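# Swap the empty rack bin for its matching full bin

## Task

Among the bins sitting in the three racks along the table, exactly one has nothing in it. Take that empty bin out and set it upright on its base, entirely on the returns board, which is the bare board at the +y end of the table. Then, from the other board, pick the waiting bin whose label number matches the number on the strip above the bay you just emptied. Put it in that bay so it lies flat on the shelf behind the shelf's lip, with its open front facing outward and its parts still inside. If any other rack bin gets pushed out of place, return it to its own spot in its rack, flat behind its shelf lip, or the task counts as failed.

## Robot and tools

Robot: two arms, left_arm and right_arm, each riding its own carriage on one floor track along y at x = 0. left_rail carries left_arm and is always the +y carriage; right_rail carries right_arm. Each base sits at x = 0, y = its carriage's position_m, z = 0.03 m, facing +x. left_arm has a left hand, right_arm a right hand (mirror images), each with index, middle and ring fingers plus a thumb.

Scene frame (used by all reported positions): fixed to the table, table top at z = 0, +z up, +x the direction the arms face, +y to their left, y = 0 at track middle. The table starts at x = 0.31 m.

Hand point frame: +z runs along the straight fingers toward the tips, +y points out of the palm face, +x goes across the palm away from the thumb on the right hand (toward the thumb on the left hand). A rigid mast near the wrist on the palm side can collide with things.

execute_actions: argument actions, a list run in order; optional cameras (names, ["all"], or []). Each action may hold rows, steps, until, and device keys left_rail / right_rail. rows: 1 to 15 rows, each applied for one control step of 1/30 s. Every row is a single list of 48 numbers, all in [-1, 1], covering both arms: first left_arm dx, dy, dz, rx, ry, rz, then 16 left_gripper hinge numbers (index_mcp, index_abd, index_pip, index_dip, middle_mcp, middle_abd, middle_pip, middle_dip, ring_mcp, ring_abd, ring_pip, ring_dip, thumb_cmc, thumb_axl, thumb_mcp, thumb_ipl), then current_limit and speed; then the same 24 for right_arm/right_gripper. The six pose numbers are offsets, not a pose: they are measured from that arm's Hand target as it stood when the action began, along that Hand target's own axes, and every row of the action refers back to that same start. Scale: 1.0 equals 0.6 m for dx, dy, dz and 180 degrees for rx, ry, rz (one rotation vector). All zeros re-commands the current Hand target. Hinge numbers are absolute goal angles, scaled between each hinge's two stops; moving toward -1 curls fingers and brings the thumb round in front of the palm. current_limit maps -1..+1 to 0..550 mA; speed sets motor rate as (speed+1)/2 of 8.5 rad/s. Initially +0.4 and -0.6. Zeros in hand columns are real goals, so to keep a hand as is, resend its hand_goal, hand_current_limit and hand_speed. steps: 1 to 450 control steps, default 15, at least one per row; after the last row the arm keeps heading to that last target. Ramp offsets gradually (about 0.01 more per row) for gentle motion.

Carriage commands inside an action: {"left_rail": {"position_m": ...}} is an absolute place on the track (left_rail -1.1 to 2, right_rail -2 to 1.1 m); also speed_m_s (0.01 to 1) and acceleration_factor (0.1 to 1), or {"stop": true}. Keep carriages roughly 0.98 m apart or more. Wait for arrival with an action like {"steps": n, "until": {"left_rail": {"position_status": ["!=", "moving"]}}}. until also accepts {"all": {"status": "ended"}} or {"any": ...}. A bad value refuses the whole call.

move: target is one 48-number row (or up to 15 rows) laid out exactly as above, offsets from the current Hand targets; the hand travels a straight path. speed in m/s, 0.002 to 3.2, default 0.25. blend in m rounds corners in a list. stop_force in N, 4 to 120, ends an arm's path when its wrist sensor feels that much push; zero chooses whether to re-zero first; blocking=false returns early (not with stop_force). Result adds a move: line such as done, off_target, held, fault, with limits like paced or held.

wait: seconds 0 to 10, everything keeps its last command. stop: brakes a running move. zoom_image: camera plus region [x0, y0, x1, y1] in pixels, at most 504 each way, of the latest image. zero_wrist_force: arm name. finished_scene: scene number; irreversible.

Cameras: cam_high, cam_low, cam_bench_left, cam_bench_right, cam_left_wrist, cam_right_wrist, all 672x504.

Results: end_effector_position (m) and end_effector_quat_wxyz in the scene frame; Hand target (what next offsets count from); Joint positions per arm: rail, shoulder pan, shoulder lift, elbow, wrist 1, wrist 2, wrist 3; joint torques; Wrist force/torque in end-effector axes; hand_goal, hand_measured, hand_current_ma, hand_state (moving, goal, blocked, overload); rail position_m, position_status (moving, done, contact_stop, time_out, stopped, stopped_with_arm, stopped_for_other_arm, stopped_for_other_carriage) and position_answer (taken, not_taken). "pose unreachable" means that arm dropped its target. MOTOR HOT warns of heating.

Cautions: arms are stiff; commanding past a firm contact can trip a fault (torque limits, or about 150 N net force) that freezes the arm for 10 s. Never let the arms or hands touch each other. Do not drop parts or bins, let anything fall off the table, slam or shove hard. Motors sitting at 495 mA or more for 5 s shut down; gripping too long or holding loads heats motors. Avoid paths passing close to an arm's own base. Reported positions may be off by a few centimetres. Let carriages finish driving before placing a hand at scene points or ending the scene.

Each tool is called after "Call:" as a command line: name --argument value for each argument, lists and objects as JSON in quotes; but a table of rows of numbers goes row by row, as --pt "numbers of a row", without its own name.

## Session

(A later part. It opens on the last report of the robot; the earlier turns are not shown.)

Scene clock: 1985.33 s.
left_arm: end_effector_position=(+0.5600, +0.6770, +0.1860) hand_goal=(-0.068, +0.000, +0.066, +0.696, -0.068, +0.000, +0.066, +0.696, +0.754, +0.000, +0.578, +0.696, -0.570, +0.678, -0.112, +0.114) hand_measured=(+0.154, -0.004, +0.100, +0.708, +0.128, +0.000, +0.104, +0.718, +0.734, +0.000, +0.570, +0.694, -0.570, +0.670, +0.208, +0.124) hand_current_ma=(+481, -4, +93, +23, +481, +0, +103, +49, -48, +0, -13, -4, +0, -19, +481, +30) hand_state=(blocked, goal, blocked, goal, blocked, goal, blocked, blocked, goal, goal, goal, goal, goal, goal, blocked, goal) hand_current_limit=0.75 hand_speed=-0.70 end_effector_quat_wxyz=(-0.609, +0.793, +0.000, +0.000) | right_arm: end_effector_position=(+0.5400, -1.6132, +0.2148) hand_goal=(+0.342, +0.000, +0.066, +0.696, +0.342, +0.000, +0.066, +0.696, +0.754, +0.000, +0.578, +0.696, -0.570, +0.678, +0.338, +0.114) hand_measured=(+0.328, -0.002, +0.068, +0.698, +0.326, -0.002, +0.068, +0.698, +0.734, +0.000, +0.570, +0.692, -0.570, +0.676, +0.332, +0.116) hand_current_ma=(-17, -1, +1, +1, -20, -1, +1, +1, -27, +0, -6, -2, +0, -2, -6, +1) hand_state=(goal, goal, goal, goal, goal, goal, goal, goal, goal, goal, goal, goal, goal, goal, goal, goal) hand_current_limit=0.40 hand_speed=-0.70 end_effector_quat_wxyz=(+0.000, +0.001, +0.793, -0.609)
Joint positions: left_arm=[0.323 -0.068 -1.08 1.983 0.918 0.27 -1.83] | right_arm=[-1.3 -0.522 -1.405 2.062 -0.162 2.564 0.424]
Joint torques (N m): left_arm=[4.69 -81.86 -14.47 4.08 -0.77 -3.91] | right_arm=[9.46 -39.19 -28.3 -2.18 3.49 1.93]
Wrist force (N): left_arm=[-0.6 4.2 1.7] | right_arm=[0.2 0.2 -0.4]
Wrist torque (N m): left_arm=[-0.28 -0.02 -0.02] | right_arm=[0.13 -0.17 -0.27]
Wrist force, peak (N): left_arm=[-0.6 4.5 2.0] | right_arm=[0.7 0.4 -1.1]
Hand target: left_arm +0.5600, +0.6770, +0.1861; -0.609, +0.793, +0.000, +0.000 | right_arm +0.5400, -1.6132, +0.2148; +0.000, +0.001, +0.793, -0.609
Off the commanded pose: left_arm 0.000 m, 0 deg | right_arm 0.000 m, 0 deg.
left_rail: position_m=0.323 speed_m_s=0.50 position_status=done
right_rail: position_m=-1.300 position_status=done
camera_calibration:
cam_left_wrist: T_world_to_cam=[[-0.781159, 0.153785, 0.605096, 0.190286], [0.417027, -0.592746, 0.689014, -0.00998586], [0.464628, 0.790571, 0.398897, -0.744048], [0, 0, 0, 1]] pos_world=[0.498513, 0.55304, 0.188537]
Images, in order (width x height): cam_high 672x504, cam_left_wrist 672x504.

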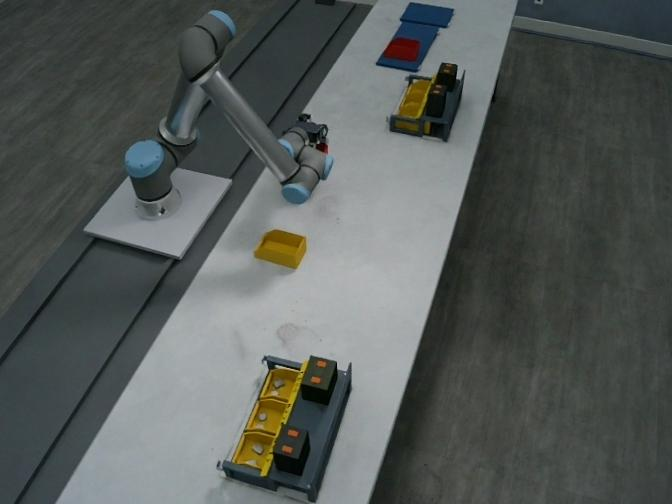

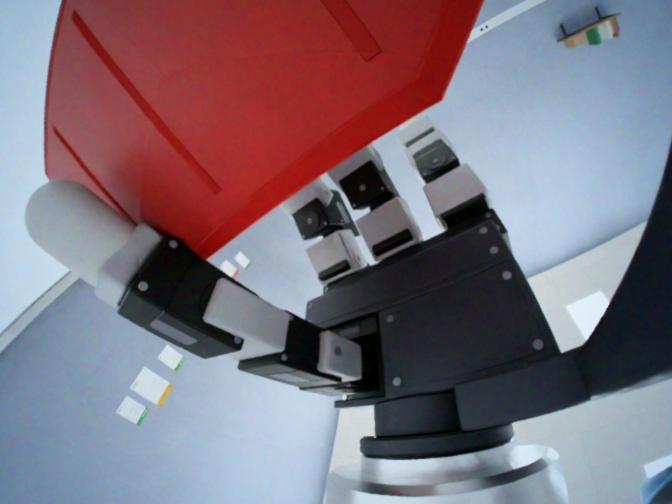

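Call:
move --target '[0,0.1368,0.0367,0,0,0,-0.068,0,0.0657,0.696,-0.068,0,0.0657,0.696,0.754,0,0.577,0.696,-0.571,0.677,-0.112,0.1135,0.75,-0.7,0,0,0,0,0,0,0.342,0,0.0657,0.696,0.342,0,0.0657,0.696,0.754,0,0.577,0.696,-0.571,0.677,0.337,0.1135,0.4,-0.7]' --speed 0.1

Call:
move --target '[0,0.08,0.0215,0,0,0,-0.068,0,0.0657,0.696,-0.068,0,0.0657,0.696,0.754,0,0.577,0.696,-0.571,0.677,-0.112,0.1135,0.75,-0.7,0,0,0,0,0,0,0.342,0,0.0657,0.696,0.342,0,0.0657,0.696,0.754,0,0.577,0.696,-0.571,0.677,0.337,0.1135,0.4,-0.7]' --speed 0.02 --stop_force 5

Call:
execute_actions --actions '[{"rows":[[0,0,0,0,0,0,0.342,0,0.0657,0.696,0.342,0,0.0657,0.696,0.754,0,0.577,0.696,-0.571,0.677,0.337,0.1135,0.4,-0.8,0,0,0,0,0,0,0.342,0,0.0657,0.696,0.342,0,0.0657,0.696,0.754,0,0.577,0.696,-0.571,0.677,0.337,0.1135,0.4,-0.7]],"steps":50}]'

Call:
move --target '[0,-0.2415,-0.0648,0,0,0,0.342,0,0.0657,0.696,0.342,0,0.0657,0.696,0.754,0,0.577,0.696,-0.571,0.677,0.337,0.1135,0.4,-0.7,0,0,0,0,0,0,0.342,0,0.0657,0.696,0.342,0,0.0657,0.696,0.754,0,0.577,0.696,-0.571,0.677,0.337,0.1135,0.4,-0.7]' --speed 0.12

Call:
execute_actions --actions '[{"left_rail":{"position_m":-0.077,"speed_m_s":0.6,"acceleration_factor":0.4},"steps":200,"until":{"left_rail":{"position_status":["!=","moving"]}}}]' --cameras '["cam_left_wrist","cam_high"]'

Call:
zoom_image --camera "cam_high" --region '[180, 100, 380, 300]'

Scene clock: 2006.67 s.
left_arm: end_effector_position=(+0.5599, +0.6769, +0.1011) hand_goal=(-0.068, +0.000, +0.066, +0.696, -0.068, +0.000, +0.066, +0.696, +0.754, +0.000, +0.578, +0.696, -0.570, +0.678, -0.112, +0.114) hand_measured=(+0.154, -0.004, +0.100, +0.708, +0.128, +0.000, +0.104, +0.718, +0.734, +0.000, +0.570, +0.694, -0.570, +0.670, +0.208, +0.124) hand_current_ma=(+481, -4, +93, +23, +481, +0, +103, +50, -48, +0, -13, -4, +0, -19, +481, +30) hand_state=(blocked, goal, blocked, goal, blocked, goal, blocked, blocked, goal, goal, goal, goal, goal, goal, blocked, goal) hand_current_limit=0.75 hand_speed=-0.70 end_effector_quat_wxyz=(-0.609, +0.793, +0.000, +0.000) | right_arm: end_effector_position=(+0.5400, -1.6132, +0.2148) hand_goal=(+0.342, +0.000, +0.066, +0.696, +0.342, +0.000, +0.066, +0.696, +0.754, +0.000, +0.578, +0.696, -0.570, +0.678, +0.338, +0.114) hand_measured=(+0.328, -0.002, +0.068, +0.698, +0.326, -0.002, +0.068, +0.698, +0.734, +0.000, +0.570, +0.692, -0.570, +0.676, +0.332, +0.116) hand_current_ma=(-17, -1, +1, +1, -20, -1, +1, +1, -27, +0, -6, -2, +0, -2, -6, +1) hand_state=(goal, goal, goal, goal, goal, goal, goal, goal, goal, goal, goal, goal, goal, goal, goal, goal) hand_current_limit=0.40 hand_speed=-0.70 end_effector_quat_wxyz=(+0.000, +0.001, +0.793, -0.609)
Joint positions: left_arm=[0.323 -0.068 -0.955 1.996 0.779 0.27 -1.83] | right_arm=[-1.3 -0.522 -1.405 2.062 -0.162 2.564 0.424]
Joint torques (N m): left_arm=[14.13 -65.57 -35.08 1.57 -5.01 2.65] | right_arm=[11.02 -38.58 -27.7 -2.1 3.54 1.75]
Wrist force (N): left_arm=[-0.2 4.4 1.5] | right_arm=[0.3 0.3 -0.8]
Wrist torque (N m): left_arm=[-0.22 -0.07 -0.26] | right_arm=[0.19 -0.16 -0.27]
Wrist force, peak (N): left_arm=[-0.2 5.0 2.0] | right_arm=[0.7 0.4 -0.9]
Hand target: left_arm +0.5600, +0.6770, +0.1011; -0.609, +0.793, +0.000, +0.000 | right_arm +0.5400, -1.6132, +0.2148; +0.000, +0.001, +0.793, -0.609
Off the commanded pose: left_arm 0.000 m, 0 deg | right_arm 0.000 m, 0 deg.
left_rail: position_m=0.323 speed_m_s=0.50 position_status=done
right_rail: position_m=-1.300 position_status=done
move: done

Scene clock: 2009.40 s.
left_arm: end_effector_position=(+0.5600, +0.6770, +0.0694) hand_goal=(-0.068, +0.000, +0.066, +0.696, -0.068, +0.000, +0.066, +0.696, +0.754, +0.000, +0.578, +0.696, -0.570, +0.678, -0.112, +0.114) hand_measured=(+0.154, -0.004, +0.104, +0.708, +0.126, +0.000, +0.104, +0.718, +0.734, +0.000, +0.570, +0.694, -0.572, +0.668, +0.208, +0.126) hand_current_ma=(+481, -5, +101, +23, +481, +1, +106, +52, -48, +0, -13, -4, -3, -25, +481, +34) hand_state=(blocked, goal, blocked, goal, blocked, goal, blocked, blocked, goal, goal, goal, goal, goal, goal, blocked, goal) hand_current_limit=0.75 hand_speed=-0.70 end_effector_quat_wxyz=(-0.609, +0.793, +0.000, +0.000) | right_arm: end_effector_position=(+0.5400, -1.6132, +0.2148) hand_goal=(+0.342, +0.000, +0.066, +0.696, +0.342, +0.000, +0.066, +0.696, +0.754, +0.000, +0.578, +0.696, -0.570, +0.678, +0.338, +0.114) hand_measured=(+0.328, -0.002, +0.068, +0.698, +0.326, -0.002, +0.068, +0.698, +0.734, +0.000, +0.570, +0.692, -0.570, +0.676, +0.332, +0.116) hand_current_ma=(-17, -1, +1, +1, -20, -1, +1, +1, -27, +0, -6, -2, +0, -2, -6, +1) hand_state=(goal, goal, goal, goal, goal, goal, goal, goal, goal, goal, goal, goal, goal, goal, goal, goal) hand_current_limit=0.40 hand_speed=-0.70 end_effector_quat_wxyz=(+0.000, +0.001, +0.793, -0.609)
Joint positions: left_arm=[0.323 -0.068 -0.905 1.995 0.73 0.27 -1.83] | right_arm=[-1.3 -0.522 -1.405 2.062 -0.162 2.564 0.424]
Joint torques (N m): left_arm=[12.15 -89.55 -8.82 7.05 -0.51 0.45] | right_arm=[11.73 -38.6 -27.71 -2.17 3.29 1.94]
Wrist force (N): left_arm=[-0.4 3.9 1.8] | right_arm=[0.2 0.4 -0.4]
Wrist torque (N m): left_arm=[-0.31 -0.05 -0.26] | right_arm=[0.16 -0.16 -0.27]
Wrist force, peak (N): left_arm=[-0.6 4.6 1.7] | right_arm=[0.9 0.3 -0.7]
Hand target: left_arm +0.5600, +0.6770, +0.0694; -0.609, +0.793, +0.000, +0.000 (not the last commanded pose) | right_arm +0.5400, -1.6132, +0.2148; +0.000, +0.001, +0.793, -0.609
Off the commanded pose: left_arm 0.018 m, 0 deg | right_arm 0.000 m, 0 deg.
left_rail: position_m=0.323 speed_m_s=0.50 position_status=done
right_rail: position_m=-1.300 position_status=done
move: contact (left_arm)

Scene clock: 2011.27 s.
left_arm: end_effector_position=(+0.5600, +0.6770, +0.0694) hand_goal=(+0.342, +0.000, +0.066, +0.696, +0.342, +0.000, +0.066, +0.696, +0.754, +0.000, +0.578, +0.696, -0.570, +0.678, +0.338, +0.114) hand_measured=(+0.324, -0.004, +0.068, +0.698, +0.326, +0.000, +0.068, +0.698, +0.734, +0.000, +0.570, +0.694, -0.572, +0.676, +0.332, +0.116) hand_current_ma=(-41, -4, +2, +4, -39, +1, +2, +4, -48, +0, -13, -4, -2, -3, -12, +3) hand_state=(goal, goal, goal, goal, goal, goal, goal, goal, goal, goal, goal, goal, goal, goal, goal, goal) hand_current_limit=0.40 hand_speed=-0.80 end_effector_quat_wxyz=(-0.609, +0.793, +0.000, +0.000) | right_arm: end_effector_position=(+0.5400, -1.6132, +0.2148) hand_goal=(+0.342, +0.000, +0.066, +0.696, +0.342, +0.000, +0.066, +0.696, +0.754, +0.000, +0.578, +0.696, -0.570, +0.678, +0.338, +0.114) hand_measured=(+0.328, -0.002, +0.068, +0.698, +0.326, -0.002, +0.068, +0.698, +0.734, +0.000, +0.570, +0.692, -0.570, +0.676, +0.332, +0.116) hand_current_ma=(-17, -1, +1, +1, -20, -1, +1, +1, -27, +0, -6, -2, +0, -2, -6, +1) hand_state=(goal, goal, goal, goal, goal, goal, goal, goal, goal, goal, goal, goal, goal, goal, goal, goal) hand_current_limit=0.40 hand_speed=-0.70 end_effector_quat_wxyz=(+0.000, +0.001, +0.793, -0.609)
Joint positions: left_arm=[0.323 -0.068 -0.905 1.995 0.73 0.27 -1.83] | right_arm=[-1.3 -0.522 -1.405 2.062 -0.162 2.564 0.424]
Joint torques (N m): left_arm=[8.15 -75.52 -2.62 3.17 0.08 -2.64] | right_arm=[11.22 -37.12 -27.96 -2.33 3.5 1.72]
Wrist force (N): left_arm=[-0.5 0.2 0.1] | right_arm=[0.6 0.4 -0.7]
Wrist torque (N m): left_arm=[-0.42 -0.04 -0.29] | right_arm=[0.20 -0.21 -0.24]
Wrist force, peak (N): left_arm=[-0.6 4.1 1.8] | right_arm=[0.7 0.6 -0.8]
Hand target: left_arm +0.5600, +0.6770, +0.0694; -0.609, +0.793, +0.000, +0.000 | right_arm +0.5400, -1.6132, +0.2148; +0.000, +0.001, +0.793, -0.609
Off the commanded pose: left_arm 0.000 m, 0 deg | right_arm 0.000 m, 0 deg.
left_rail: position_m=0.323 speed_m_s=0.50 position_status=done
right_rail: position_m=-1.300 position_status=done

Scene clock: 2013.07 s.
left_arm: end_effector_position=(+0.5600, +0.6770, +0.2193) hand_goal=(+0.342, +0.000, +0.066, +0.696, +0.342, +0.000, +0.066, +0.696, +0.754, +0.000, +0.578, +0.696, -0.570, +0.678, +0.338, +0.114) hand_measured=(+0.326, -0.004, +0.068, +0.698, +0.326, +0.000, +0.068, +0.698, +0.734, +0.000, +0.570, +0.694, -0.572, +0.676, +0.332, +0.116) hand_current_ma=(-40, -4, +2, +4, -38, +1, +2, +4, -48, +0, -13, -4, -2, -3, -12, +3) hand_state=(goal, goal, goal, goal, goal, goal, goal, goal, goal, goal, goal, goal, goal, goal, goal, goal) hand_current_limit=0.40 hand_speed=-0.70 end_effector_quat_wxyz=(-0.609, +0.793, +0.000, +0.000) | right_arm: end_effector_position=(+0.5400, -1.6132, +0.2148) hand_goal=(+0.342, +0.000, +0.066, +0.696, +0.342, +0.000, +0.066, +0.696, +0.754, +0.000, +0.578, +0.696, -0.570, +0.678, +0.338, +0.114) hand_measured=(+0.328, -0.002, +0.068, +0.698, +0.326, -0.002, +0.068, +0.698, +0.734, +0.000, +0.570, +0.692, -0.570, +0.676, +0.332, +0.116) hand_current_ma=(-17, -1, +1, +1, -20, -1, +1, +1, -27, +0, -6, -2, +0, -2, -6, +1) hand_state=(goal, goal, goal, goal, goal, goal, goal, goal, goal, goal, goal, goal, goal, goal, goal, goal) hand_current_limit=0.40 hand_speed=-0.70 end_effector_quat_wxyz=(+0.000, +0.001, +0.793, -0.609)
Joint positions: left_arm=[0.323 -0.068 -1.125 1.972 0.974 0.27 -1.83] | right_arm=[-1.3 -0.522 -1.405 2.062 -0.162 2.564 0.424]
Joint torques (N m): left_arm=[-8.9 -77.02 -41.71 6.44 0.72 -3.6] | right_arm=[12.01 -39.02 -28.11 -1.92 3.61 1.9]
Wrist force (N): left_arm=[-0.7 -0.2 0.7] | right_arm=[0.5 0.6 -0.7]
Wrist torque (N m): left_arm=[-0.52 0.00 -0.03] | right_arm=[0.21 -0.20 -0.24]
Wrist force, peak (N): left_arm=[-0.7 1.1 0.7] | right_arm=[0.9 0.1 -0.8]
Hand target: left_arm +0.5600, +0.6769, +0.2194; -0.609, +0.793, +0.000, +0.000 | right_arm +0.5400, -1.6132, +0.2148; +0.000, +0.001, +0.793, -0.609
Off the commanded pose: left_arm 0.000 m, 0 deg | right_arm 0.000 m, 0 deg.
left_rail: position_m=0.323 speed_m_s=0.50 position_status=done
right_rail: position_m=-1.300 position_status=done
move: done

Scene clock: 2015.23 s.
left_arm: end_effector_position=(+0.5600, +0.2770, +0.2194) hand_goal=(+0.342, +0.000, +0.066, +0.696, +0.342, +0.000, +0.066, +0.696, +0.754, +0.000, +0.578, +0.696, -0.570, +0.678, +0.338, +0.114) hand_measured=(+0.326, -0.004, +0.068, +0.698, +0.326, +0.000, +0.068, +0.698, +0.734, +0.000, +0.570, +0.694, -0.572, +0.676, +0.332, +0.116) hand_current_ma=(-40, -4, +2, +4, -38, +1, +2, +4, -48, +0, -13, -4, -2, -3, -11, +3) hand_state=(goal, goal, goal, goal, goal, goal, goal, goal, goal, goal, goal, goal, goal, goal, goal, goal) hand_current_limit=0.40 hand_speed=-0.70 end_effector_quat_wxyz=(-0.609, +0.793, +0.000, +0.000) | right_arm: end_effector_position=(+0.5400, -1.6132, +0.2148) hand_goal=(+0.342, +0.000, +0.066, +0.696, +0.342, +0.000, +0.066, +0.696, +0.754, +0.000, +0.578, +0.696, -0.570, +0.678, +0.338, +0.114) hand_measured=(+0.328, -0.002, +0.068, +0.698, +0.326, -0.002, +0.068, +0.698, +0.734, +0.000, +0.570, +0.692, -0.570, +0.676, +0.332, +0.116) hand_current_ma=(-17, -1, +1, +1, -20, -1, +1, +1, -27, +0, -6, -2, +0, -2, -6, +1) hand_state=(goal, goal, goal, goal, goal, goal, goal, goal, goal, goal, goal, goal, goal, goal, goal, goal) hand_current_limit=0.40 hand_speed=-0.70 end_effector_quat_wxyz=(+0.000, +0.001, +0.793, -0.609)
Joint positions: left_arm=[-0.077 -0.068 -1.125 1.972 0.975 0.27 -1.83] | right_arm=[-1.3 -0.522 -1.405 2.062 -0.162 2.564 0.424]
Joint torques (N m): left_arm=[7.88 -77.35 -40.31 6.32 0.15 -3.61] | right_arm=[8.74 -38.54 -27.37 -2.04 3.6 1.96]
Wrist force (N): left_arm=[-0.5 0.1 0.3] | right_arm=[0.5 0.2 -0.6]
Wrist torque (N m): left_arm=[-0.46 -0.02 -0.03] | right_arm=[0.14 -0.20 -0.25]
Wrist force, peak (N): left_arm=[-0.5 0.1 1.6] | right_arm=[0.8 0.1 -0.9]
Hand target: left_arm +0.5600, +0.2770, +0.2194; -0.609, +0.793, +0.000, +0.000 | right_arm +0.5400, -1.6132, +0.2148; +0.000, +0.001, +0.793, -0.609
Off the commanded pose: left_arm 0.000 m, 0 deg | right_arm 0.000 m, 0 deg.
left_rail: position_m=-0.077 speed_m_s=0.60 position_status=done
right_rail: position_m=-1.300 position_status=done
camera_calibration:
cam_left_wrist: T_world_to_cam=[[-0.781215, 0.153664, 0.605054, 0.231706], [0.417029, -0.592771, 0.688992, -0.270021], [0.464532, 0.790576, 0.398999, -0.441079], [0, 0, 0, 1]] pos_world=[0.498513, 0.153041, 0.221838]
Images, in order (width x height): cam_high 672x504, cam_left_wrist 672x504.

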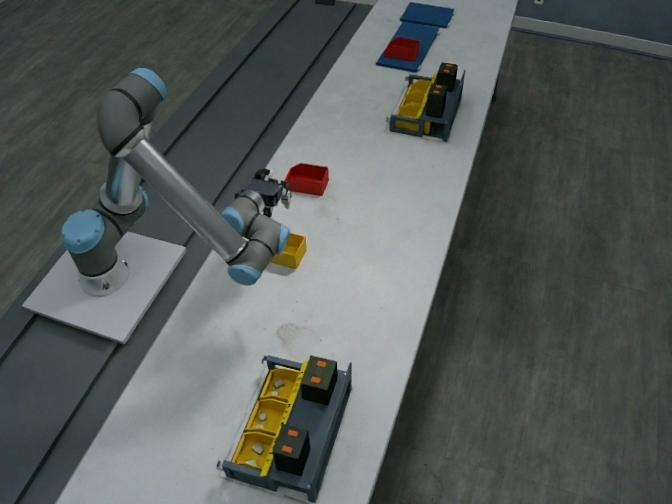

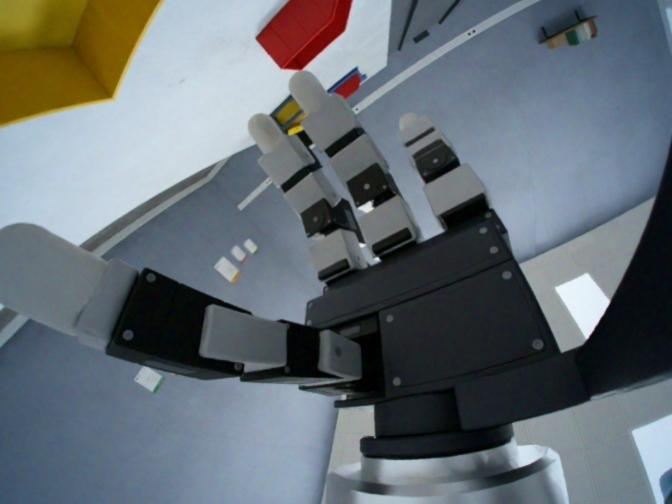

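Scaled by 2.520.

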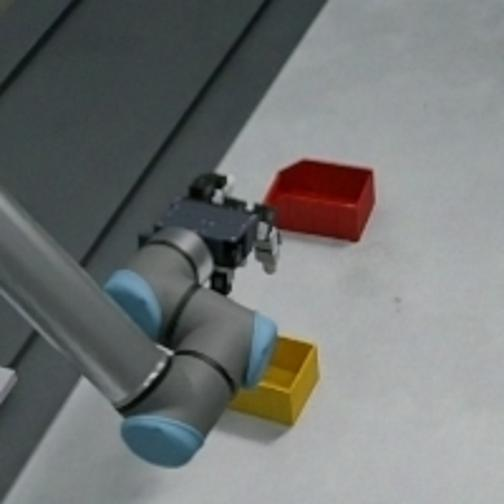

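Call:
move --target '[0,0.2431,0.0652,0,0,0,0.342,0,0.0657,0.696,0.342,0,0.0657,0.696,0.754,0,0.577,0.696,-0.571,0.677,0.337,0.1135,0.4,-0.7,0,0,0,0,0,0,0.342,0,0.0657,0.696,0.342,0,0.0657,0.696,0.754,0,0.577,0.696,-0.571,0.677,0.337,0.1135,0.4,-0.7]' --speed 0.1 --stop_force 10

Call:
execute_actions --actions '[{"rows":[[0,0,0,0,0,0,0.15,0,0.0657,0.696,0.15,0,0.0657,0.696,0.754,0,0.577,0.696,-0.571,0.677,0.14,0.1135,0.4,-0.7,0,0,0,0,0,0,0.342,0,0.0657,0.696,0.342,0,0.0657,0.696,0.754,0,0.577,0.696,-0.571,0.677,0.337,0.1135,0.4,-0.7]],"steps":40},{"rows":[[0,0,0,0,0,0,-0.068,0,0.0657,0.696,-0.068,0,0.0657,0.696,0.754,0,0.577,0.696,-0.571,0.677,-0.112,0.1135,0.5,-0.7,0,0,0,0,0,0,0.342,0,0.0657,0.696,0.342,0,0.0657,0.696,0.754,0,0.577,0.696,-0.571,0.677,0.337,0.1135,0.4,-0.7]],"steps":45}]'

Call:
move --target '[0,-0.1771,-0.0475,0,0,0,-0.068,0,0.0657,0.696,-0.068,0,0.0657,0.696,0.754,0,0.577,0.696,-0.571,0.677,-0.112,0.1135,0.5,-0.7,0,0,0,0,0,0,0.342,0,0.0657,0.696,0.342,0,0.0657,0.696,0.754,0,0.577,0.696,-0.571,0.677,0.337,0.1135,0.4,-0.7]' --speed 0.06 --cameras '["cam_left_wrist","cam_high"]'

Call:
zoom_image --camera "cam_high" --region '[180, 100, 380, 300]'

Scene clock: 2039.90 s.
left_arm: end_effector_position=(+0.5600, +0.2770, +0.0684) hand_goal=(+0.342, +0.000, +0.066, +0.696, +0.342, +0.000, +0.066, +0.696, +0.754, +0.000, +0.578, +0.696, -0.570, +0.678, +0.338, +0.114) hand_measured=(+0.326, -0.004, +0.068, +0.698, +0.326, +0.000, +0.068, +0.698, +0.734, +0.000, +0.570, +0.694, -0.572, +0.676, +0.332, +0.116) hand_current_ma=(-39, -4, +2, +4, -37, +1, +2, +4, -48, +0, -13, -4, -2, -3, -11, +3) hand_state=(goal, goal, goal, goal, goal, goal, goal, goal, goal, goal, goal, goal, goal, goal, goal, goal) hand_current_limit=0.40 hand_speed=-0.70 end_effector_quat_wxyz=(-0.609, +0.793, +0.000, +0.000) | right_arm: end_effector_position=(+0.5400, -1.6132, +0.2148) hand_goal=(+0.342, +0.000, +0.066, +0.696, +0.342, +0.000, +0.066, +0.696, +0.754, +0.000, +0.578, +0.696, -0.570, +0.678, +0.338, +0.114) hand_measured=(+0.328, -0.002, +0.068, +0.698, +0.326, -0.002, +0.068, +0.698, +0.734, +0.000, +0.570, +0.692, -0.570, +0.676, +0.332, +0.116) hand_current_ma=(-17, -1, +1, +1, -20, -1, +1, +1, -27, +0, -6, -2, +0, -2, -6, +1) hand_state=(goal, goal, goal, goal, goal, goal, goal, goal, goal, goal, goal, goal, goal, goal, goal, goal) hand_current_limit=0.40 hand_speed=-0.70 end_effector_quat_wxyz=(+0.000, +0.001, +0.793, -0.609)
Joint positions: left_arm=[-0.077 -0.068 -0.903 1.995 0.729 0.27 -1.83] | right_arm=[-1.3 -0.522 -1.405 2.062 -0.162 2.564 0.424]
Joint torques (N m): left_arm=[14.42 -63.44 -32.21 1.44 -5.1 3.01] | right_arm=[11.44 -37.66 -28.02 -1.88 3.51 1.77]
Wrist force (N): left_arm=[-0.6 0.1 0.3] | right_arm=[0.4 0.2 -0.8]
Wrist torque (N m): left_arm=[-0.44 -0.03 -0.29] | right_arm=[0.17 -0.19 -0.25]
Wrist force, peak (N): left_arm=[-0.8 -1.1 0.4] | right_arm=[0.9 0.4 -1.0]
Hand target: left_arm +0.5600, +0.2770, +0.0684; -0.609, +0.793, +0.000, +0.000 | right_arm +0.5400, -1.6132, +0.2148; +0.000, +0.001, +0.793, -0.609
Off the commanded pose: left_arm 0.000 m, 0 deg | right_arm 0.000 m, 0 deg.
left_rail: position_m=-0.077 speed_m_s=0.60 position_status=done
right_rail: position_m=-1.300 position_status=done
move: done

Scene clock: 2042.93 s.
left_arm: end_effector_position=(+0.5600, +0.2770, +0.0684) hand_goal=(-0.068, +0.000, +0.066, +0.696, -0.068, +0.000, +0.066, +0.696, +0.754, +0.000, +0.578, +0.696, -0.570, +0.678, -0.112, +0.114) hand_measured=(+0.172, -0.004, +0.088, +0.702, +0.168, +0.000, +0.088, +0.704, +0.734, +0.000, +0.570, +0.694, -0.570, +0.676, +0.190, +0.120) hand_current_ma=(+412, -4, +50, +12, +412, +1, +50, +14, -48, +0, -13, -4, +0, -3, +413, +12) hand_state=(blocked, goal, blocked, goal, blocked, goal, blocked, goal, goal, goal, goal, goal, goal, goal, blocked, goal) hand_current_limit=0.50 hand_speed=-0.70 end_effector_quat_wxyz=(-0.609, +0.793, +0.000, +0.000) | right_arm: end_effector_position=(+0.5400, -1.6132, +0.2148) hand_goal=(+0.342, +0.000, +0.066, +0.696, +0.342, +0.000, +0.066, +0.696, +0.754, +0.000, +0.578, +0.696, -0.570, +0.678, +0.338, +0.114) hand_measured=(+0.328, -0.002, +0.068, +0.698, +0.326, -0.002, +0.068, +0.698, +0.734, +0.000, +0.570, +0.692, -0.570, +0.676, +0.332, +0.116) hand_current_ma=(-17, -1, +1, +1, -20, -1, +1, +1, -27, +0, -6, -2, +0, -2, -6, +1) hand_state=(goal, goal, goal, goal, goal, goal, goal, goal, goal, goal, goal, goal, goal, goal, goal, goal) hand_current_limit=0.40 hand_speed=-0.70 end_effector_quat_wxyz=(+0.000, +0.001, +0.793, -0.609)
Joint positions: left_arm=[-0.077 -0.068 -0.903 1.995 0.729 0.27 -1.83] | right_arm=[-1.3 -0.522 -1.405 2.062 -0.162 2.564 0.424]
Joint torques (N m): left_arm=[5.7 -66.75 -21.33 2.14 0.98 2.89] | right_arm=[9.35 -38.93 -27.88 -2.2 3.28 1.61]
Wrist force (N): left_arm=[-0.2 -4.5 -1.1] | right_arm=[0.5 0.4 -0.2]
Wrist torque (N m): left_arm=[-0.33 -0.02 -0.27] | right_arm=[0.14 -0.22 -0.24]
Wrist force, peak (N): left_arm=[-0.7 -5.3 -1.6] | right_arm=[0.9 0.8 -0.5]
Hand target: left_arm +0.5600, +0.2770, +0.0684; -0.609, +0.793, +0.000, +0.000 | right_arm +0.5400, -1.6132, +0.2148; +0.000, +0.001, +0.793, -0.609
Off the commanded pose: left_arm 0.000 m, 0 deg | right_arm 0.000 m, 0 deg.
left_rail: position_m=-0.077 speed_m_s=0.60 position_status=done
right_rail: position_m=-1.300 position_status=done

Scene clock: 2045.23 s.
left_arm: end_effector_position=(+0.5600, +0.2770, +0.1783) hand_goal=(-0.068, +0.000, +0.066, +0.696, -0.068, +0.000, +0.066, +0.696, +0.754, +0.000, +0.578, +0.696, -0.570, +0.678, -0.112, +0.114) hand_measured=(+0.162, -0.004, +0.098, +0.710, +0.158, +0.000, +0.096, +0.710, +0.734, +0.000, +0.570, +0.694, -0.566, +0.676, +0.190, +0.120) hand_current_ma=(+412, -4, +87, +31, +412, +0, +77, +29, -48, +0, -13, -4, +6, -3, +413, +17) hand_state=(blocked, goal, blocked, goal, blocked, goal, blocked, goal, goal, goal, goal, goal, goal, goal, blocked, goal) hand_current_limit=0.50 hand_speed=-0.70 end_effector_quat_wxyz=(-0.609, +0.793, +0.000, +0.000) | right_arm: end_effector_position=(+0.5400, -1.6132, +0.2148) hand_goal=(+0.342, +0.000, +0.066, +0.696, +0.342, +0.000, +0.066, +0.696, +0.754, +0.000, +0.578, +0.696, -0.570, +0.678, +0.338, +0.114) hand_measured=(+0.328, -0.002, +0.068, +0.698, +0.326, -0.002, +0.068, +0.698, +0.734, +0.000, +0.570, +0.692, -0.570, +0.676, +0.332, +0.116) hand_current_ma=(-17, -1, +1, +1, -20, -1, +1, +1, -27, +0, -6, -2, +0, -2, -6, +1) hand_state=(goal, goal, goal, goal, goal, goal, goal, goal, goal, goal, goal, goal, goal, goal, goal, goal) hand_current_limit=0.40 hand_speed=-0.70 end_effector_quat_wxyz=(+0.000, +0.001, +0.793, -0.609)
Joint positions: left_arm=[-0.077 -0.068 -1.069 1.985 0.905 0.27 -1.83] | right_arm=[-1.3 -0.522 -1.405 2.062 -0.162 2.564 0.424]
Joint torques (N m): left_arm=[-1.64 -80.26 -39.08 6.75 -2.88 -3.29] | right_arm=[9.58 -38.59 -28.03 -2.06 3.46 1.76]
Wrist force (N): left_arm=[-0.3 1.2 0.8] | right_arm=[0.4 0.3 -0.4]
Wrist torque (N m): left_arm=[-0.44 -0.06 0.02] | right_arm=[0.15 -0.20 -0.26]
Wrist force, peak (N): left_arm=[-0.2 -4.7 -1.0] | right_arm=[0.7 0.8 -0.6]
Hand target: left_arm +0.5600, +0.2770, +0.1784; -0.609, +0.793, +0.000, +0.000 | right_arm +0.5400, -1.6132, +0.2148; +0.000, +0.001, +0.793, -0.609
Off the commanded pose: left_arm 0.000 m, 0 deg | right_arm 0.000 m, 0 deg.
left_rail: position_m=-0.077 speed_m_s=0.60 position_status=done
right_rail: position_m=-1.300 position_status=done
move: done
camera_calibration:
cam_left_wrist: T_world_to_cam=[[-0.781157, 0.153584, 0.60515, 0.256539], [0.417135, -0.592794, 0.688907, -0.241737], [0.464534, 0.790574, 0.399, -0.424681], [0, 0, 0, 1]] pos_world=[0.498513, 0.153041, 0.180738]
Images, in order (width x height): cam_high 672x504, cam_left_wrist 672x504.

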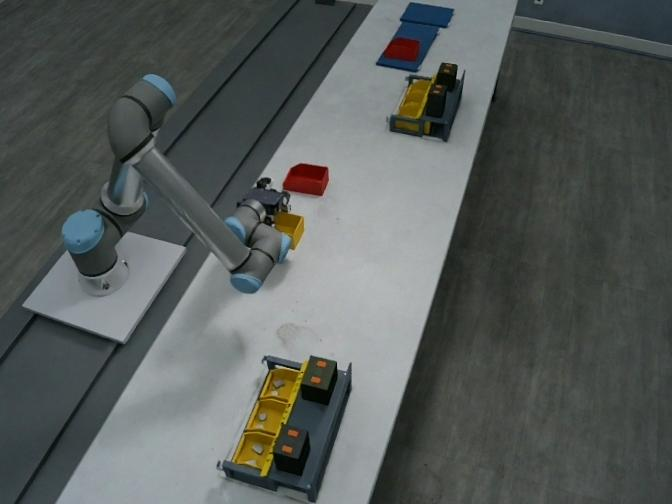

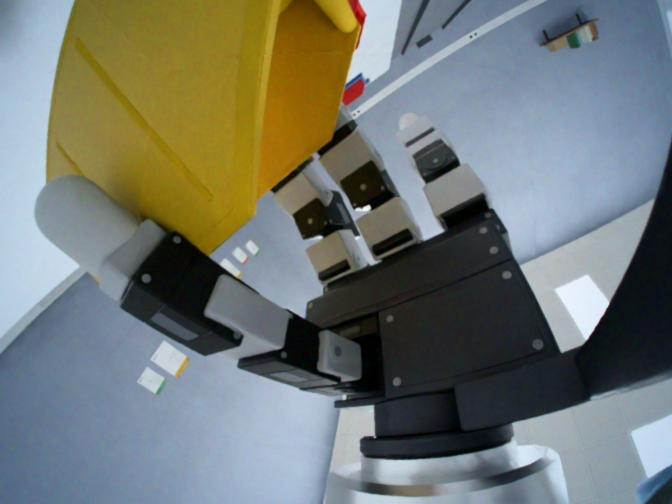

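Scaled by 2.520.

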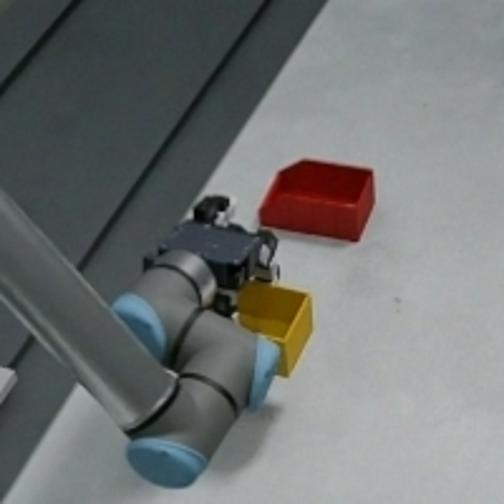

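Call:
move --target '[0,-0.1127,-0.0302,0,0,0,-0.068,0,0.0657,0.696,-0.068,0,0.0657,0.696,0.754,0,0.577,0.696,-0.571,0.677,-0.112,0.1135,0.5,-0.7,0,0,0,0,0,0,0.342,0,0.0657,0.696,0.342,0,0.0657,0.696,0.754,0,0.577,0.696,-0.571,0.677,0.337,0.1135,0.4,-0.7]' --speed 0.1

Call:
execute_actions --actions '[{"left_rail":{"position_m":1.98,"speed_m_s":0.7,"acceleration_factor":0.3},"steps":300,"until":{"left_rail":{"position_status":["!=","moving"]}}}]'

Call:
move --target '[0.1417,0,0,0,0,0,-0.068,0,0.0657,0.696,-0.068,0,0.0657,0.696,0.754,0,0.577,0.696,-0.571,0.677,-0.112,0.1135,0.5,-0.7,0,0,0,0,0,0,0.342,0,0.0657,0.696,0.342,0,0.0657,0.696,0.754,0,0.577,0.696,-0.571,0.677,0.337,0.1135,0.4,-0.7]' --speed 0.1 --cameras '["cam_left_wrist","cam_bench_left"]'

Call:
zoom_image --camera "cam_bench_left" --region '[440, 120, 640, 320]'

Scene clock: 2082.30 s.
left_arm: end_effector_position=(+0.5600, +0.2770, +0.2483) hand_goal=(-0.068, +0.000, +0.066, +0.696, -0.068, +0.000, +0.066, +0.696, +0.754, +0.000, +0.578, +0.696, -0.570, +0.678, -0.112, +0.114) hand_measured=(+0.160, -0.004, +0.100, +0.710, +0.158, +0.000, +0.096, +0.710, +0.734, +0.000, +0.570, +0.694, -0.566, +0.676, +0.190, +0.120) hand_current_ma=(+412, -4, +87, +32, +412, +0, +78, +30, -48, +0, -13, -4, +6, -3, +413, +17) hand_state=(blocked, goal, blocked, goal, blocked, goal, blocked, goal, goal, goal, goal, goal, goal, goal, blocked, goal) hand_current_limit=0.50 hand_speed=-0.70 end_effector_quat_wxyz=(-0.609, +0.793, +0.000, +0.000) | right_arm: end_effector_position=(+0.5400, -1.6132, +0.2148) hand_goal=(+0.342, +0.000, +0.066, +0.696, +0.342, +0.000, +0.066, +0.696, +0.754, +0.000, +0.578, +0.696, -0.570, +0.678, +0.338, +0.114) hand_measured=(+0.328, -0.002, +0.068, +0.698, +0.326, -0.002, +0.068, +0.698, +0.734, +0.000, +0.570, +0.692, -0.570, +0.676, +0.332, +0.116) hand_current_ma=(-17, -1, +1, +1, -20, -1, +1, +1, -27, +0, -6, -2, +0, -2, -6, +1) hand_state=(goal, goal, goal, goal, goal, goal, goal, goal, goal, goal, goal, goal, goal, goal, goal, goal) hand_current_limit=0.40 hand_speed=-0.70 end_effector_quat_wxyz=(+0.000, +0.001, +0.793, -0.609)
Joint positions: left_arm=[-0.077 -0.068 -1.163 1.959 1.024 0.27 -1.83] | right_arm=[-1.3 -0.522 -1.405 2.062 -0.162 2.564 0.424]
Joint torques (N m): left_arm=[-6.07 -76.68 -43.21 6.76 -2.28 -3.74] | right_arm=[10.27 -38.79 -27.98 -2.01 3.46 1.8]
Wrist force (N): left_arm=[-0.5 1.3 0.9] | right_arm=[0.3 0.2 -0.6]
Wrist torque (N m): left_arm=[-0.43 -0.03 0.00] | right_arm=[0.15 -0.18 -0.26]
Wrist force, peak (N): left_arm=[-0.4 2.3 1.1] | right_arm=[0.5 0.5 -1.0]
Hand target: left_arm +0.5600, +0.2769, +0.2484; -0.609, +0.793, +0.000, +0.000 | right_arm +0.5400, -1.6132, +0.2148; +0.000, +0.001, +0.793, -0.609
Off the commanded pose: left_arm 0.000 m, 0 deg | right_arm 0.000 m, 0 deg.
left_rail: position_m=-0.077 speed_m_s=0.60 position_status=done
right_rail: position_m=-1.300 position_status=done
move: done

Scene clock: 2087.63 s.
left_arm: end_effector_position=(+0.5600, +2.3339, +0.2484) hand_goal=(-0.068, +0.000, +0.066, +0.696, -0.068, +0.000, +0.066, +0.696, +0.754, +0.000, +0.578, +0.696, -0.570, +0.678, -0.112, +0.114) hand_measured=(+0.160, -0.004, +0.100, +0.712, +0.158, +0.000, +0.096, +0.710, +0.734, +0.000, +0.570, +0.694, -0.566, +0.676, +0.190, +0.120) hand_current_ma=(+412, -4, +88, +32, +412, +0, +78, +30, -48, +0, -13, -4, +6, -3, +413, +17) hand_state=(blocked, goal, blocked, goal, blocked, goal, blocked, goal, goal, goal, goal, goal, goal, goal, blocked, goal) hand_current_limit=0.50 hand_speed=-0.70 end_effector_quat_wxyz=(-0.609, +0.793, +0.000, +0.000) | right_arm: end_effector_position=(+0.5400, -1.6132, +0.2148) hand_goal=(+0.342, +0.000, +0.066, +0.696, +0.342, +0.000, +0.066, +0.696, +0.754, +0.000, +0.578, +0.696, -0.570, +0.678, +0.338, +0.114) hand_measured=(+0.328, -0.002, +0.068, +0.698, +0.326, -0.002, +0.068, +0.698, +0.734, +0.000, +0.570, +0.692, -0.570, +0.676, +0.332, +0.116) hand_current_ma=(-17, -1, +1, +1, -20, -1, +1, +1, -27, +0, -6, -2, +0, -2, -6, +1) hand_state=(goal, goal, goal, goal, goal, goal, goal, goal, goal, goal, goal, goal, goal, goal, goal, goal) hand_current_limit=0.40 hand_speed=-0.70 end_effector_quat_wxyz=(+0.000, +0.001, +0.793, -0.609)
Joint positions: left_arm=[1.98 -0.068 -1.163 1.959 1.025 0.27 -1.83] | right_arm=[-1.3 -0.522 -1.405 2.062 -0.162 2.564 0.424]
Joint torques (N m): left_arm=[-5.08 -75.68 -38.45 6.46 -0.09 -3.76] | right_arm=[7.24 -38.54 -27.7 -1.95 3.35 1.82]
Wrist force (N): left_arm=[-0.4 1.5 1.0] | right_arm=[0.6 0.4 -0.5]
Wrist torque (N m): left_arm=[-0.41 -0.05 0.00] | right_arm=[0.16 -0.22 -0.23]
Wrist force, peak (N): left_arm=[-0.5 1.8 1.3] | right_arm=[1.0 0.4 -0.6]
Hand target: left_arm +0.5600, +2.3339, +0.2484; -0.609, +0.793, +0.000, +0.000 | right_arm +0.5400, -1.6132, +0.2148; +0.000, +0.001, +0.793, -0.609
Off the commanded pose: left_arm 0.000 m, 0 deg | right_arm 0.000 m, 0 deg.
left_rail: position_m=1.980 speed_m_s=0.70 position_status=done
right_rail: position_m=-1.300 position_status=done

Scene clock: 2089.00 s.
left_arm: end_effector_position=(+0.6449, +2.3340, +0.2484) hand_goal=(-0.068, +0.000, +0.066, +0.696, -0.068, +0.000, +0.066, +0.696, +0.754, +0.000, +0.578, +0.696, -0.570, +0.678, -0.112, +0.114) hand_measured=(+0.160, -0.004, +0.100, +0.712, +0.158, +0.000, +0.096, +0.710, +0.734, +0.000, +0.570, +0.694, -0.566, +0.676, +0.190, +0.120) hand_current_ma=(+412, -4, +88, +32, +412, +0, +78, +30, -48, +0, -13, -4, +7, -3, +412, +17) hand_state=(blocked, goal, blocked, goal, blocked, goal, blocked, goal, goal, goal, goal, goal, goal, goal, blocked, goal) hand_current_limit=0.50 hand_speed=-0.70 end_effector_quat_wxyz=(-0.609, +0.793, +0.000, +0.000) | right_arm: end_effector_position=(+0.5400, -1.6132, +0.2148) hand_goal=(+0.342, +0.000, +0.066, +0.696, +0.342, +0.000, +0.066, +0.696, +0.754, +0.000, +0.578, +0.696, -0.570, +0.678, +0.338, +0.114) hand_measured=(+0.328, -0.002, +0.068, +0.698, +0.326, -0.002, +0.068, +0.698, +0.734, +0.000, +0.570, +0.692, -0.570, +0.676, +0.332, +0.116) hand_current_ma=(-17, -1, +1, +1, -20, -1, +1, +1, -27, +0, -6, -2, +0, -2, -6, +1) hand_state=(goal, goal, goal, goal, goal, goal, goal, goal, goal, goal, goal, goal, goal, goal, goal, goal) hand_current_limit=0.40 hand_speed=-0.70 end_effector_quat_wxyz=(+0.000, +0.001, +0.793, -0.609)
Joint positions: left_arm=[1.98 -0.059 -1.059 1.778 1.069 0.268 -1.795] | right_arm=[-1.3 -0.522 -1.405 2.062 -0.162 2.564 0.424]
Joint torques (N m): left_arm=[13.08 -66.19 -45.58 6.55 -5.15 2.71] | right_arm=[9.34 -38.45 -27.65 -2.3 3.2 1.91]
Wrist force (N): left_arm=[-0.6 1.2 0.6] | right_arm=[0.4 0.3 -0.3]
Wrist torque (N m): left_arm=[-0.43 -0.02 -0.26] | right_arm=[0.15 -0.19 -0.26]
Wrist force, peak (N): left_arm=[-2.0 1.1 0.9] | right_arm=[0.7 0.2 -1.0]
Hand target: left_arm +0.6450, +2.3340, +0.2484; -0.609, +0.793, +0.000, +0.000 | right_arm +0.5400, -1.6132, +0.2148; +0.000, +0.001, +0.793, -0.609
Off the commanded pose: left_arm 0.000 m, 0 deg | right_arm 0.000 m, 0 deg.
left_rail: position_m=1.980 speed_m_s=0.70 position_status=done
right_rail: position_m=-1.300 position_status=done
move: done
camera_calibration:
cam_left_wrist: T_world_to_cam=[[-0.781215, 0.153664, 0.605054, -0.0356027], [0.417029, -0.592771, 0.688992, 0.893922], [0.464532, 0.790576, 0.398999, -2.1183], [0, 0, 0, 1]] pos_world=[0.583413, 2.21004, 0.250838]
Images, in order (width x height): cam_bench_left 672x504, cam_left_wrist 672x504.

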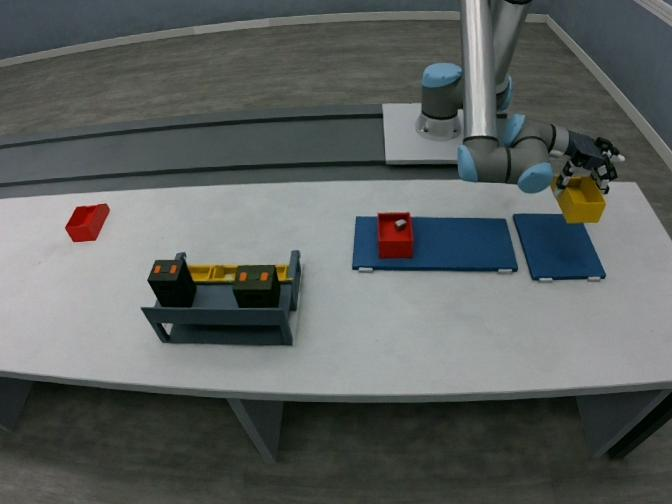

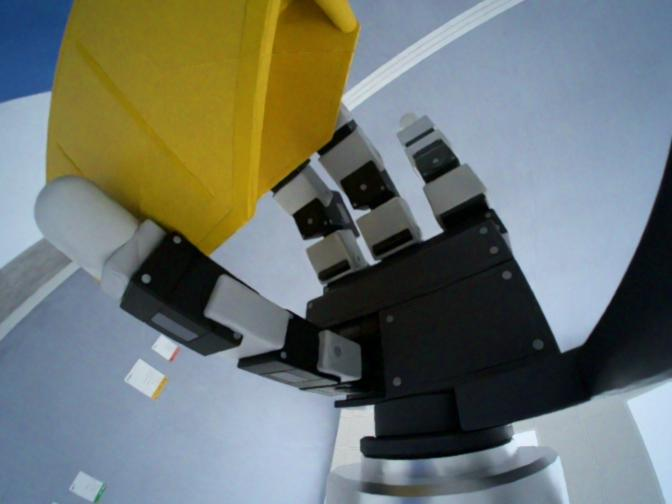

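Scaled by 2.520.

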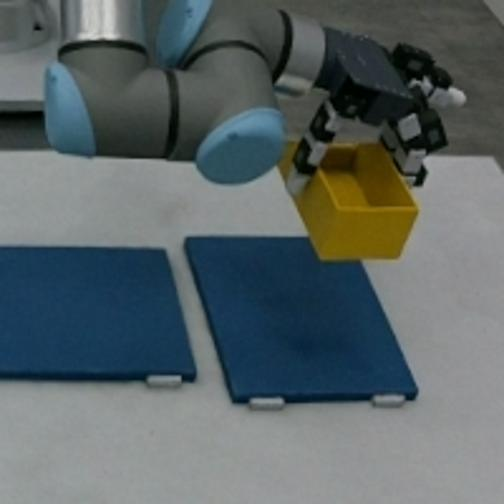

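Call:
move --target '[0,0.2142,0.0574,0,0,0,-0.068,0,0.0657,0.696,-0.068,0,0.0657,0.696,0.754,0,0.577,0.696,-0.571,0.677,-0.112,0.1135,0.5,-0.7,0,0,0,0,0,0,0.342,0,0.0657,0.696,0.342,0,0.0657,0.696,0.754,0,0.577,0.696,-0.571,0.677,0.337,0.1135,0.4,-0.7]' --speed 0.1

Call:
move --target '[0,0.08,0.0215,0,0,0,-0.068,0,0.0657,0.696,-0.068,0,0.0657,0.696,0.754,0,0.577,0.696,-0.571,0.677,-0.112,0.1135,0.5,-0.7,0,0,0,0,0,0,0.342,0,0.0657,0.696,0.342,0,0.0657,0.696,0.754,0,0.577,0.696,-0.571,0.677,0.337,0.1135,0.4,-0.7]' --speed 0.02 --stop_force 5

Call:
execute_actions --actions '[{"rows":[[0,0,0,0,0,0,0.342,0,0.0657,0.696,0.342,0,0.0657,0.696,0.754,0,0.577,0.696,-0.571,0.677,0.337,0.1135,0.4,-0.8,0,0,0,0,0,0,0.342,0,0.0657,0.696,0.342,0,0.0657,0.696,0.754,0,0.577,0.696,-0.571,0.677,0.337,0.1135,0.4,-0.7]],"steps":50}]'

Call:
move --pt "0 -0.2415 -0.0648 0 0 0 0.342 0 0.0657 0.696 0.342 0 0.0657 0.696 0.754 0 0.577 0.696 -0.571 0.677 0.337 0.1135 0.4 -0.7 0 0 0 0 0 0 0.342 0 0.0657 0.696 0.342 0 0.0657 0.696 0.754 0 0.577 0.696 -0.571 0.677 0.337 0.1135 0.4 -0.7" --pt "-0.3 -0.2415 -0.0648 0 0 0 0.342 0 0.0657 0.696 0.342 0 0.0657 0.696 0.754 0 0.577 0.696 -0.571 0.677 0.337 0.1135 0.4 -0.7 0 0 0 0 0 0 0.342 0 0.0657 0.696 0.342 0 0.0657 0.696 0.754 0 0.577 0.696 -0.571 0.677 0.337 0.1135 0.4 -0.7" --speed 0.15 --cameras '["cam_left_wrist","cam_bench_left"]'

Call:
zoom_image --camera "cam_bench_left" --region '[440, 120, 640, 320]'

Scene clock: 2119.67 s.
left_arm: end_effector_position=(+0.6449, +2.3340, +0.1153) hand_goal=(-0.068, +0.000, +0.066, +0.696, -0.068, +0.000, +0.066, +0.696, +0.754, +0.000, +0.578, +0.696, -0.570, +0.678, -0.112, +0.114) hand_measured=(+0.160, -0.004, +0.100, +0.712, +0.158, +0.000, +0.096, +0.710, +0.734, +0.000, +0.570, +0.694, -0.566, +0.676, +0.190, +0.120) hand_current_ma=(+413, -4, +88, +32, +412, +0, +78, +30, -48, +0, -13, -4, +7, -3, +412, +17) hand_state=(blocked, goal, blocked, goal, blocked, goal, blocked, goal, goal, goal, goal, goal, goal, goal, blocked, goal) hand_current_limit=0.50 hand_speed=-0.70 end_effector_quat_wxyz=(-0.609, +0.793, +0.000, +0.000) | right_arm: end_effector_position=(+0.5400, -1.6132, +0.2148) hand_goal=(+0.342, +0.000, +0.066, +0.696, +0.342, +0.000, +0.066, +0.696, +0.754, +0.000, +0.578, +0.696, -0.570, +0.678, +0.338, +0.114) hand_measured=(+0.328, -0.002, +0.068, +0.698, +0.326, -0.002, +0.068, +0.698, +0.734, +0.000, +0.570, +0.692, -0.570, +0.676, +0.332, +0.116) hand_current_ma=(-17, -1, +1, +1, -20, -1, +1, +1, -27, +0, -6, -2, +0, -2, -6, +1) hand_state=(goal, goal, goal, goal, goal, goal, goal, goal, goal, goal, goal, goal, goal, goal, goal, goal) hand_current_limit=0.40 hand_speed=-0.70 end_effector_quat_wxyz=(+0.000, +0.001, +0.793, -0.609)
Joint positions: left_arm=[1.98 -0.059 -0.896 1.814 0.87 0.268 -1.795] | right_arm=[-1.3 -0.522 -1.405 2.062 -0.162 2.564 0.424]
Joint torques (N m): left_arm=[11.27 -71.98 -34.08 1.86 -2.51 3.36] | right_arm=[9.51 -37.48 -27.58 -2.2 3.58 1.94]
Wrist force (N): left_arm=[-0.4 1.3 0.9] | right_arm=[0.5 0.2 -0.4]
Wrist torque (N m): left_arm=[-0.42 -0.05 -0.25] | right_arm=[0.13 -0.20 -0.25]
Wrist force, peak (N): left_arm=[-0.2 2.2 1.2] | right_arm=[0.9 0.3 -0.8]
Hand target: left_arm +0.6450, +2.3340, +0.1153; -0.609, +0.793, +0.000, +0.000 | right_arm +0.5400, -1.6132, +0.2148; +0.000, +0.001, +0.793, -0.609
Off the commanded pose: left_arm 0.000 m, 0 deg | right_arm 0.000 m, 0 deg.
left_rail: position_m=1.980 speed_m_s=0.70 position_status=done
right_rail: position_m=-1.300 position_status=done
move: done

Scene clock: 2122.17 s.
left_arm: end_effector_position=(+0.6450, +2.3340, +0.0871) hand_goal=(-0.068, +0.000, +0.066, +0.696, -0.068, +0.000, +0.066, +0.696, +0.754, +0.000, +0.578, +0.696, -0.570, +0.678, -0.112, +0.114) hand_measured=(+0.160, -0.002, +0.102, +0.712, +0.158, +0.000, +0.098, +0.712, +0.734, +0.000, +0.570, +0.694, -0.564, +0.676, +0.190, +0.122) hand_current_ma=(+412, -3, +95, +35, +412, +0, +83, +33, -48, +0, -13, -4, +8, -4, +412, +20) hand_state=(blocked, goal, blocked, goal, blocked, goal, blocked, goal, goal, goal, goal, goal, goal, goal, blocked, goal) hand_current_limit=0.50 hand_speed=-0.70 end_effector_quat_wxyz=(-0.609, +0.793, +0.000, +0.000) | right_arm: end_effector_position=(+0.5400, -1.6132, +0.2148) hand_goal=(+0.342, +0.000, +0.066, +0.696, +0.342, +0.000, +0.066, +0.696, +0.754, +0.000, +0.578, +0.696, -0.570, +0.678, +0.338, +0.114) hand_measured=(+0.328, -0.002, +0.068, +0.698, +0.326, -0.002, +0.068, +0.698, +0.734, +0.000, +0.570, +0.692, -0.570, +0.676, +0.332, +0.116) hand_current_ma=(-17, -1, +1, +1, -20, -1, +1, +1, -27, +0, -6, -2, +0, -2, -6, +1) hand_state=(goal, goal, goal, goal, goal, goal, goal, goal, goal, goal, goal, goal, goal, goal, goal, goal) hand_current_limit=0.40 hand_speed=-0.70 end_effector_quat_wxyz=(+0.000, +0.001, +0.793, -0.609)
Joint positions: left_arm=[1.98 -0.059 -0.858 1.814 0.831 0.268 -1.795] | right_arm=[-1.3 -0.522 -1.405 2.062 -0.162 2.564 0.424]
Joint torques (N m): left_arm=[11.28 -95.94 -10.11 6.66 0.29 0.72] | right_arm=[10.17 -38.4 -28.18 -2.06 3.64 1.58]
Wrist force (N): left_arm=[-0.6 1.3 1.1] | right_arm=[0.3 0.2 -0.3]
Wrist torque (N m): left_arm=[-0.44 -0.02 -0.27] | right_arm=[0.13 -0.18 -0.26]
Wrist force, peak (N): left_arm=[-0.3 -6.9 -4.3] | right_arm=[0.5 0.8 -0.9]
Hand target: left_arm +0.6450, +2.3340, +0.0871; -0.609, +0.793, +0.000, +0.000 (not the last commanded pose) | right_arm +0.5400, -1.6132, +0.2148; +0.000, +0.001, +0.793, -0.609
Off the commanded pose: left_arm 0.021 m, 0 deg | right_arm 0.000 m, 0 deg.
left_rail: position_m=1.980 speed_m_s=0.70 position_status=done
right_rail: position_m=-1.300 position_status=done
move: contact (left_arm)

Scene clock: 2124.03 s.
left_arm: end_effector_position=(+0.6450, +2.3340, +0.0871) hand_goal=(+0.342, +0.000, +0.066, +0.696, +0.342, +0.000, +0.066, +0.696, +0.754, +0.000, +0.578, +0.696, -0.570, +0.678, +0.338, +0.114) hand_measured=(+0.324, -0.002, +0.068, +0.698, +0.326, +0.000, +0.068, +0.698, +0.734, +0.000, +0.570, +0.694, -0.568, +0.676, +0.332, +0.116) hand_current_ma=(-41, -3, +2, +4, -39, +0, +2, +4, -48, +0, -13, -4, +3, -3, -12, +3) hand_state=(goal, goal, goal, goal, goal, goal, goal, goal, goal, goal, goal, goal, goal, goal, goal, goal) hand_current_limit=0.40 hand_speed=-0.80 end_effector_quat_wxyz=(-0.609, +0.793, +0.000, +0.000) | right_arm: end_effector_position=(+0.5400, -1.6132, +0.2148) hand_goal=(+0.342, +0.000, +0.066, +0.696, +0.342, +0.000, +0.066, +0.696, +0.754, +0.000, +0.578, +0.696, -0.570, +0.678, +0.338, +0.114) hand_measured=(+0.328, -0.002, +0.068, +0.698, +0.326, -0.002, +0.068, +0.698, +0.734, +0.000, +0.570, +0.692, -0.570, +0.676, +0.332, +0.116) hand_current_ma=(-17, -1, +1, +1, -20, -1, +1, +1, -27, +0, -6, -2, +0, -2, -6, +1) hand_state=(goal, goal, goal, goal, goal, goal, goal, goal, goal, goal, goal, goal, goal, goal, goal, goal) hand_current_limit=0.40 hand_speed=-0.70 end_effector_quat_wxyz=(+0.000, +0.001, +0.793, -0.609)
Joint positions: left_arm=[1.98 -0.059 -0.858 1.814 0.831 0.268 -1.795] | right_arm=[-1.3 -0.522 -1.405 2.062 -0.162 2.564 0.424]
Joint torques (N m): left_arm=[9.46 -90.29 -9.79 5.64 0.28 -0.48] | right_arm=[8.88 -38.61 -27.43 -2.11 3.43 1.79]
Wrist force (N): left_arm=[-0.4 -0.4 0.5] | right_arm=[0.4 0.3 -0.5]
Wrist torque (N m): left_arm=[-0.52 -0.04 -0.28] | right_arm=[0.17 -0.20 -0.25]
Wrist force, peak (N): left_arm=[-0.3 1.3 1.0] | right_arm=[0.8 0.8 -0.4]
Hand target: left_arm +0.6450, +2.3340, +0.0871; -0.609, +0.793, +0.000, +0.000 | right_arm +0.5400, -1.6132, +0.2148; +0.000, +0.001, +0.793, -0.609
Off the commanded pose: left_arm 0.000 m, 0 deg | right_arm 0.000 m, 0 deg.
left_rail: position_m=1.980 speed_m_s=0.70 position_status=done
right_rail: position_m=-1.300 position_status=done

Scene clock: 2127.23 s.
left_arm: end_effector_position=(+0.4650, +2.3339, +0.2371) hand_goal=(+0.342, +0.000, +0.066, +0.696, +0.342, +0.000, +0.066, +0.696, +0.754, +0.000, +0.578, +0.696, -0.570, +0.678, +0.338, +0.114) hand_measured=(+0.326, -0.002, +0.068, +0.698, +0.326, +0.000, +0.068, +0.698, +0.734, +0.000, +0.570, +0.694, -0.568, +0.676, +0.332, +0.116) hand_current_ma=(-39, -3, +2, +4, -37, +0, +2, +4, -48, +0, -13, -4, +2, -3, -12, +3) hand_state=(goal, goal, goal, goal, goal, goal, goal, goal, goal, goal, goal, goal, goal, goal, goal, goal) hand_current_limit=0.40 hand_speed=-0.70 end_effector_quat_wxyz=(-0.609, +0.793, +0.000, +0.000) | right_arm: end_effector_position=(+0.5400, -1.6132, +0.2148) hand_goal=(+0.342, +0.000, +0.066, +0.696, +0.342, +0.000, +0.066, +0.696, +0.754, +0.000, +0.578, +0.696, -0.570, +0.678, +0.338, +0.114) hand_measured=(+0.328, -0.002, +0.068, +0.698, +0.326, -0.002, +0.068, +0.698, +0.734, +0.000, +0.570, +0.692, -0.570, +0.676, +0.332, +0.116) hand_current_ma=(-17, -1, +1, +1, -20, -1, +1, +1, -27, +0, -6, -2, +0, -2, -6, +1) hand_state=(goal, goal, goal, goal, goal, goal, goal, goal, goal, goal, goal, goal, goal, goal, goal, goal) hand_current_limit=0.40 hand_speed=-0.70 end_effector_quat_wxyz=(+0.000, +0.001, +0.793, -0.609)
Joint positions: left_arm=[1.98 -0.084 -1.26 2.158 0.976 0.274 -1.884] | right_arm=[-1.3 -0.522 -1.405 2.062 -0.162 2.564 0.424]
Joint torques (N m): left_arm=[-7.54 -64.18 -9.38 6.23 0.64 -3.92] | right_arm=[8.09 -38.59 -28.25 -2.03 3.46 1.76]
Wrist force (N): left_arm=[-0.3 -0.2 0.4] | right_arm=[0.3 0.4 -0.8]
Wrist torque (N m): left_arm=[-0.52 -0.04 -0.01] | right_arm=[0.20 -0.17 -0.26]
Wrist force, peak (N): left_arm=[-1.3 -0.2 0.9] | right_arm=[0.5 0.5 -1.0]
Hand target: left_arm +0.4650, +2.3339, +0.2371; -0.609, +0.793, +0.000, +0.000 | right_arm +0.5400, -1.6132, +0.2148; +0.000, +0.001, +0.793, -0.609
Off the commanded pose: left_arm 0.000 m, 0 deg | right_arm 0.000 m, 0 deg.
left_rail: position_m=1.980 speed_m_s=0.70 position_status=done
right_rail: position_m=-1.300 position_status=done
move: done
camera_calibration:
cam_left_wrist: T_world_to_cam=[[-0.781215, 0.153664, 0.605054, -0.169228], [0.417029, -0.592771, 0.688992, 0.97669], [0.464532, 0.790576, 0.398999, -2.03027], [0, 0, 0, 1]] pos_world=[0.403613, 2.21004, 0.239538]
Images, in order (width x height): cam_bench_left 672x504, cam_left_wrist 672x504.

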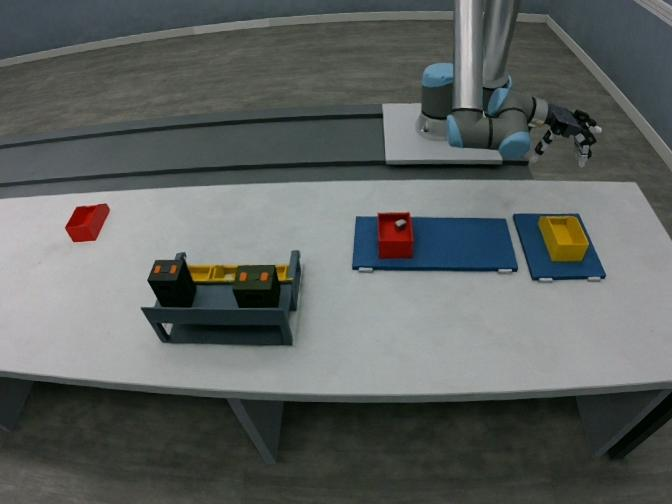

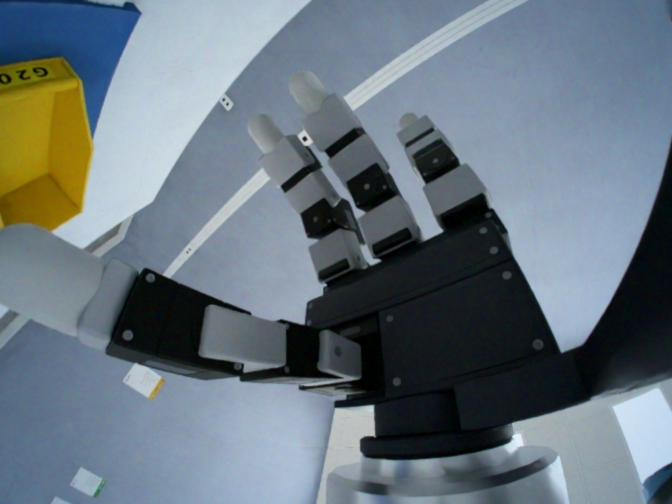

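Scaled by 2.520.

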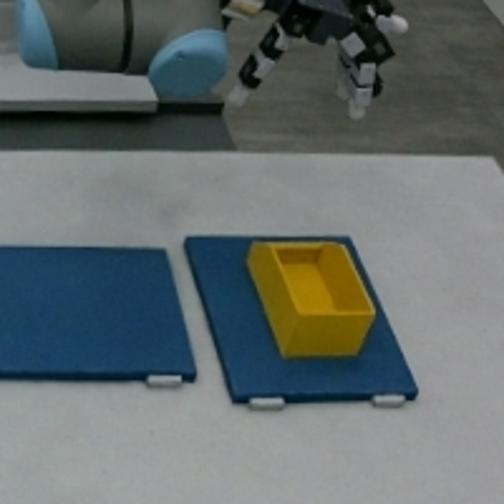

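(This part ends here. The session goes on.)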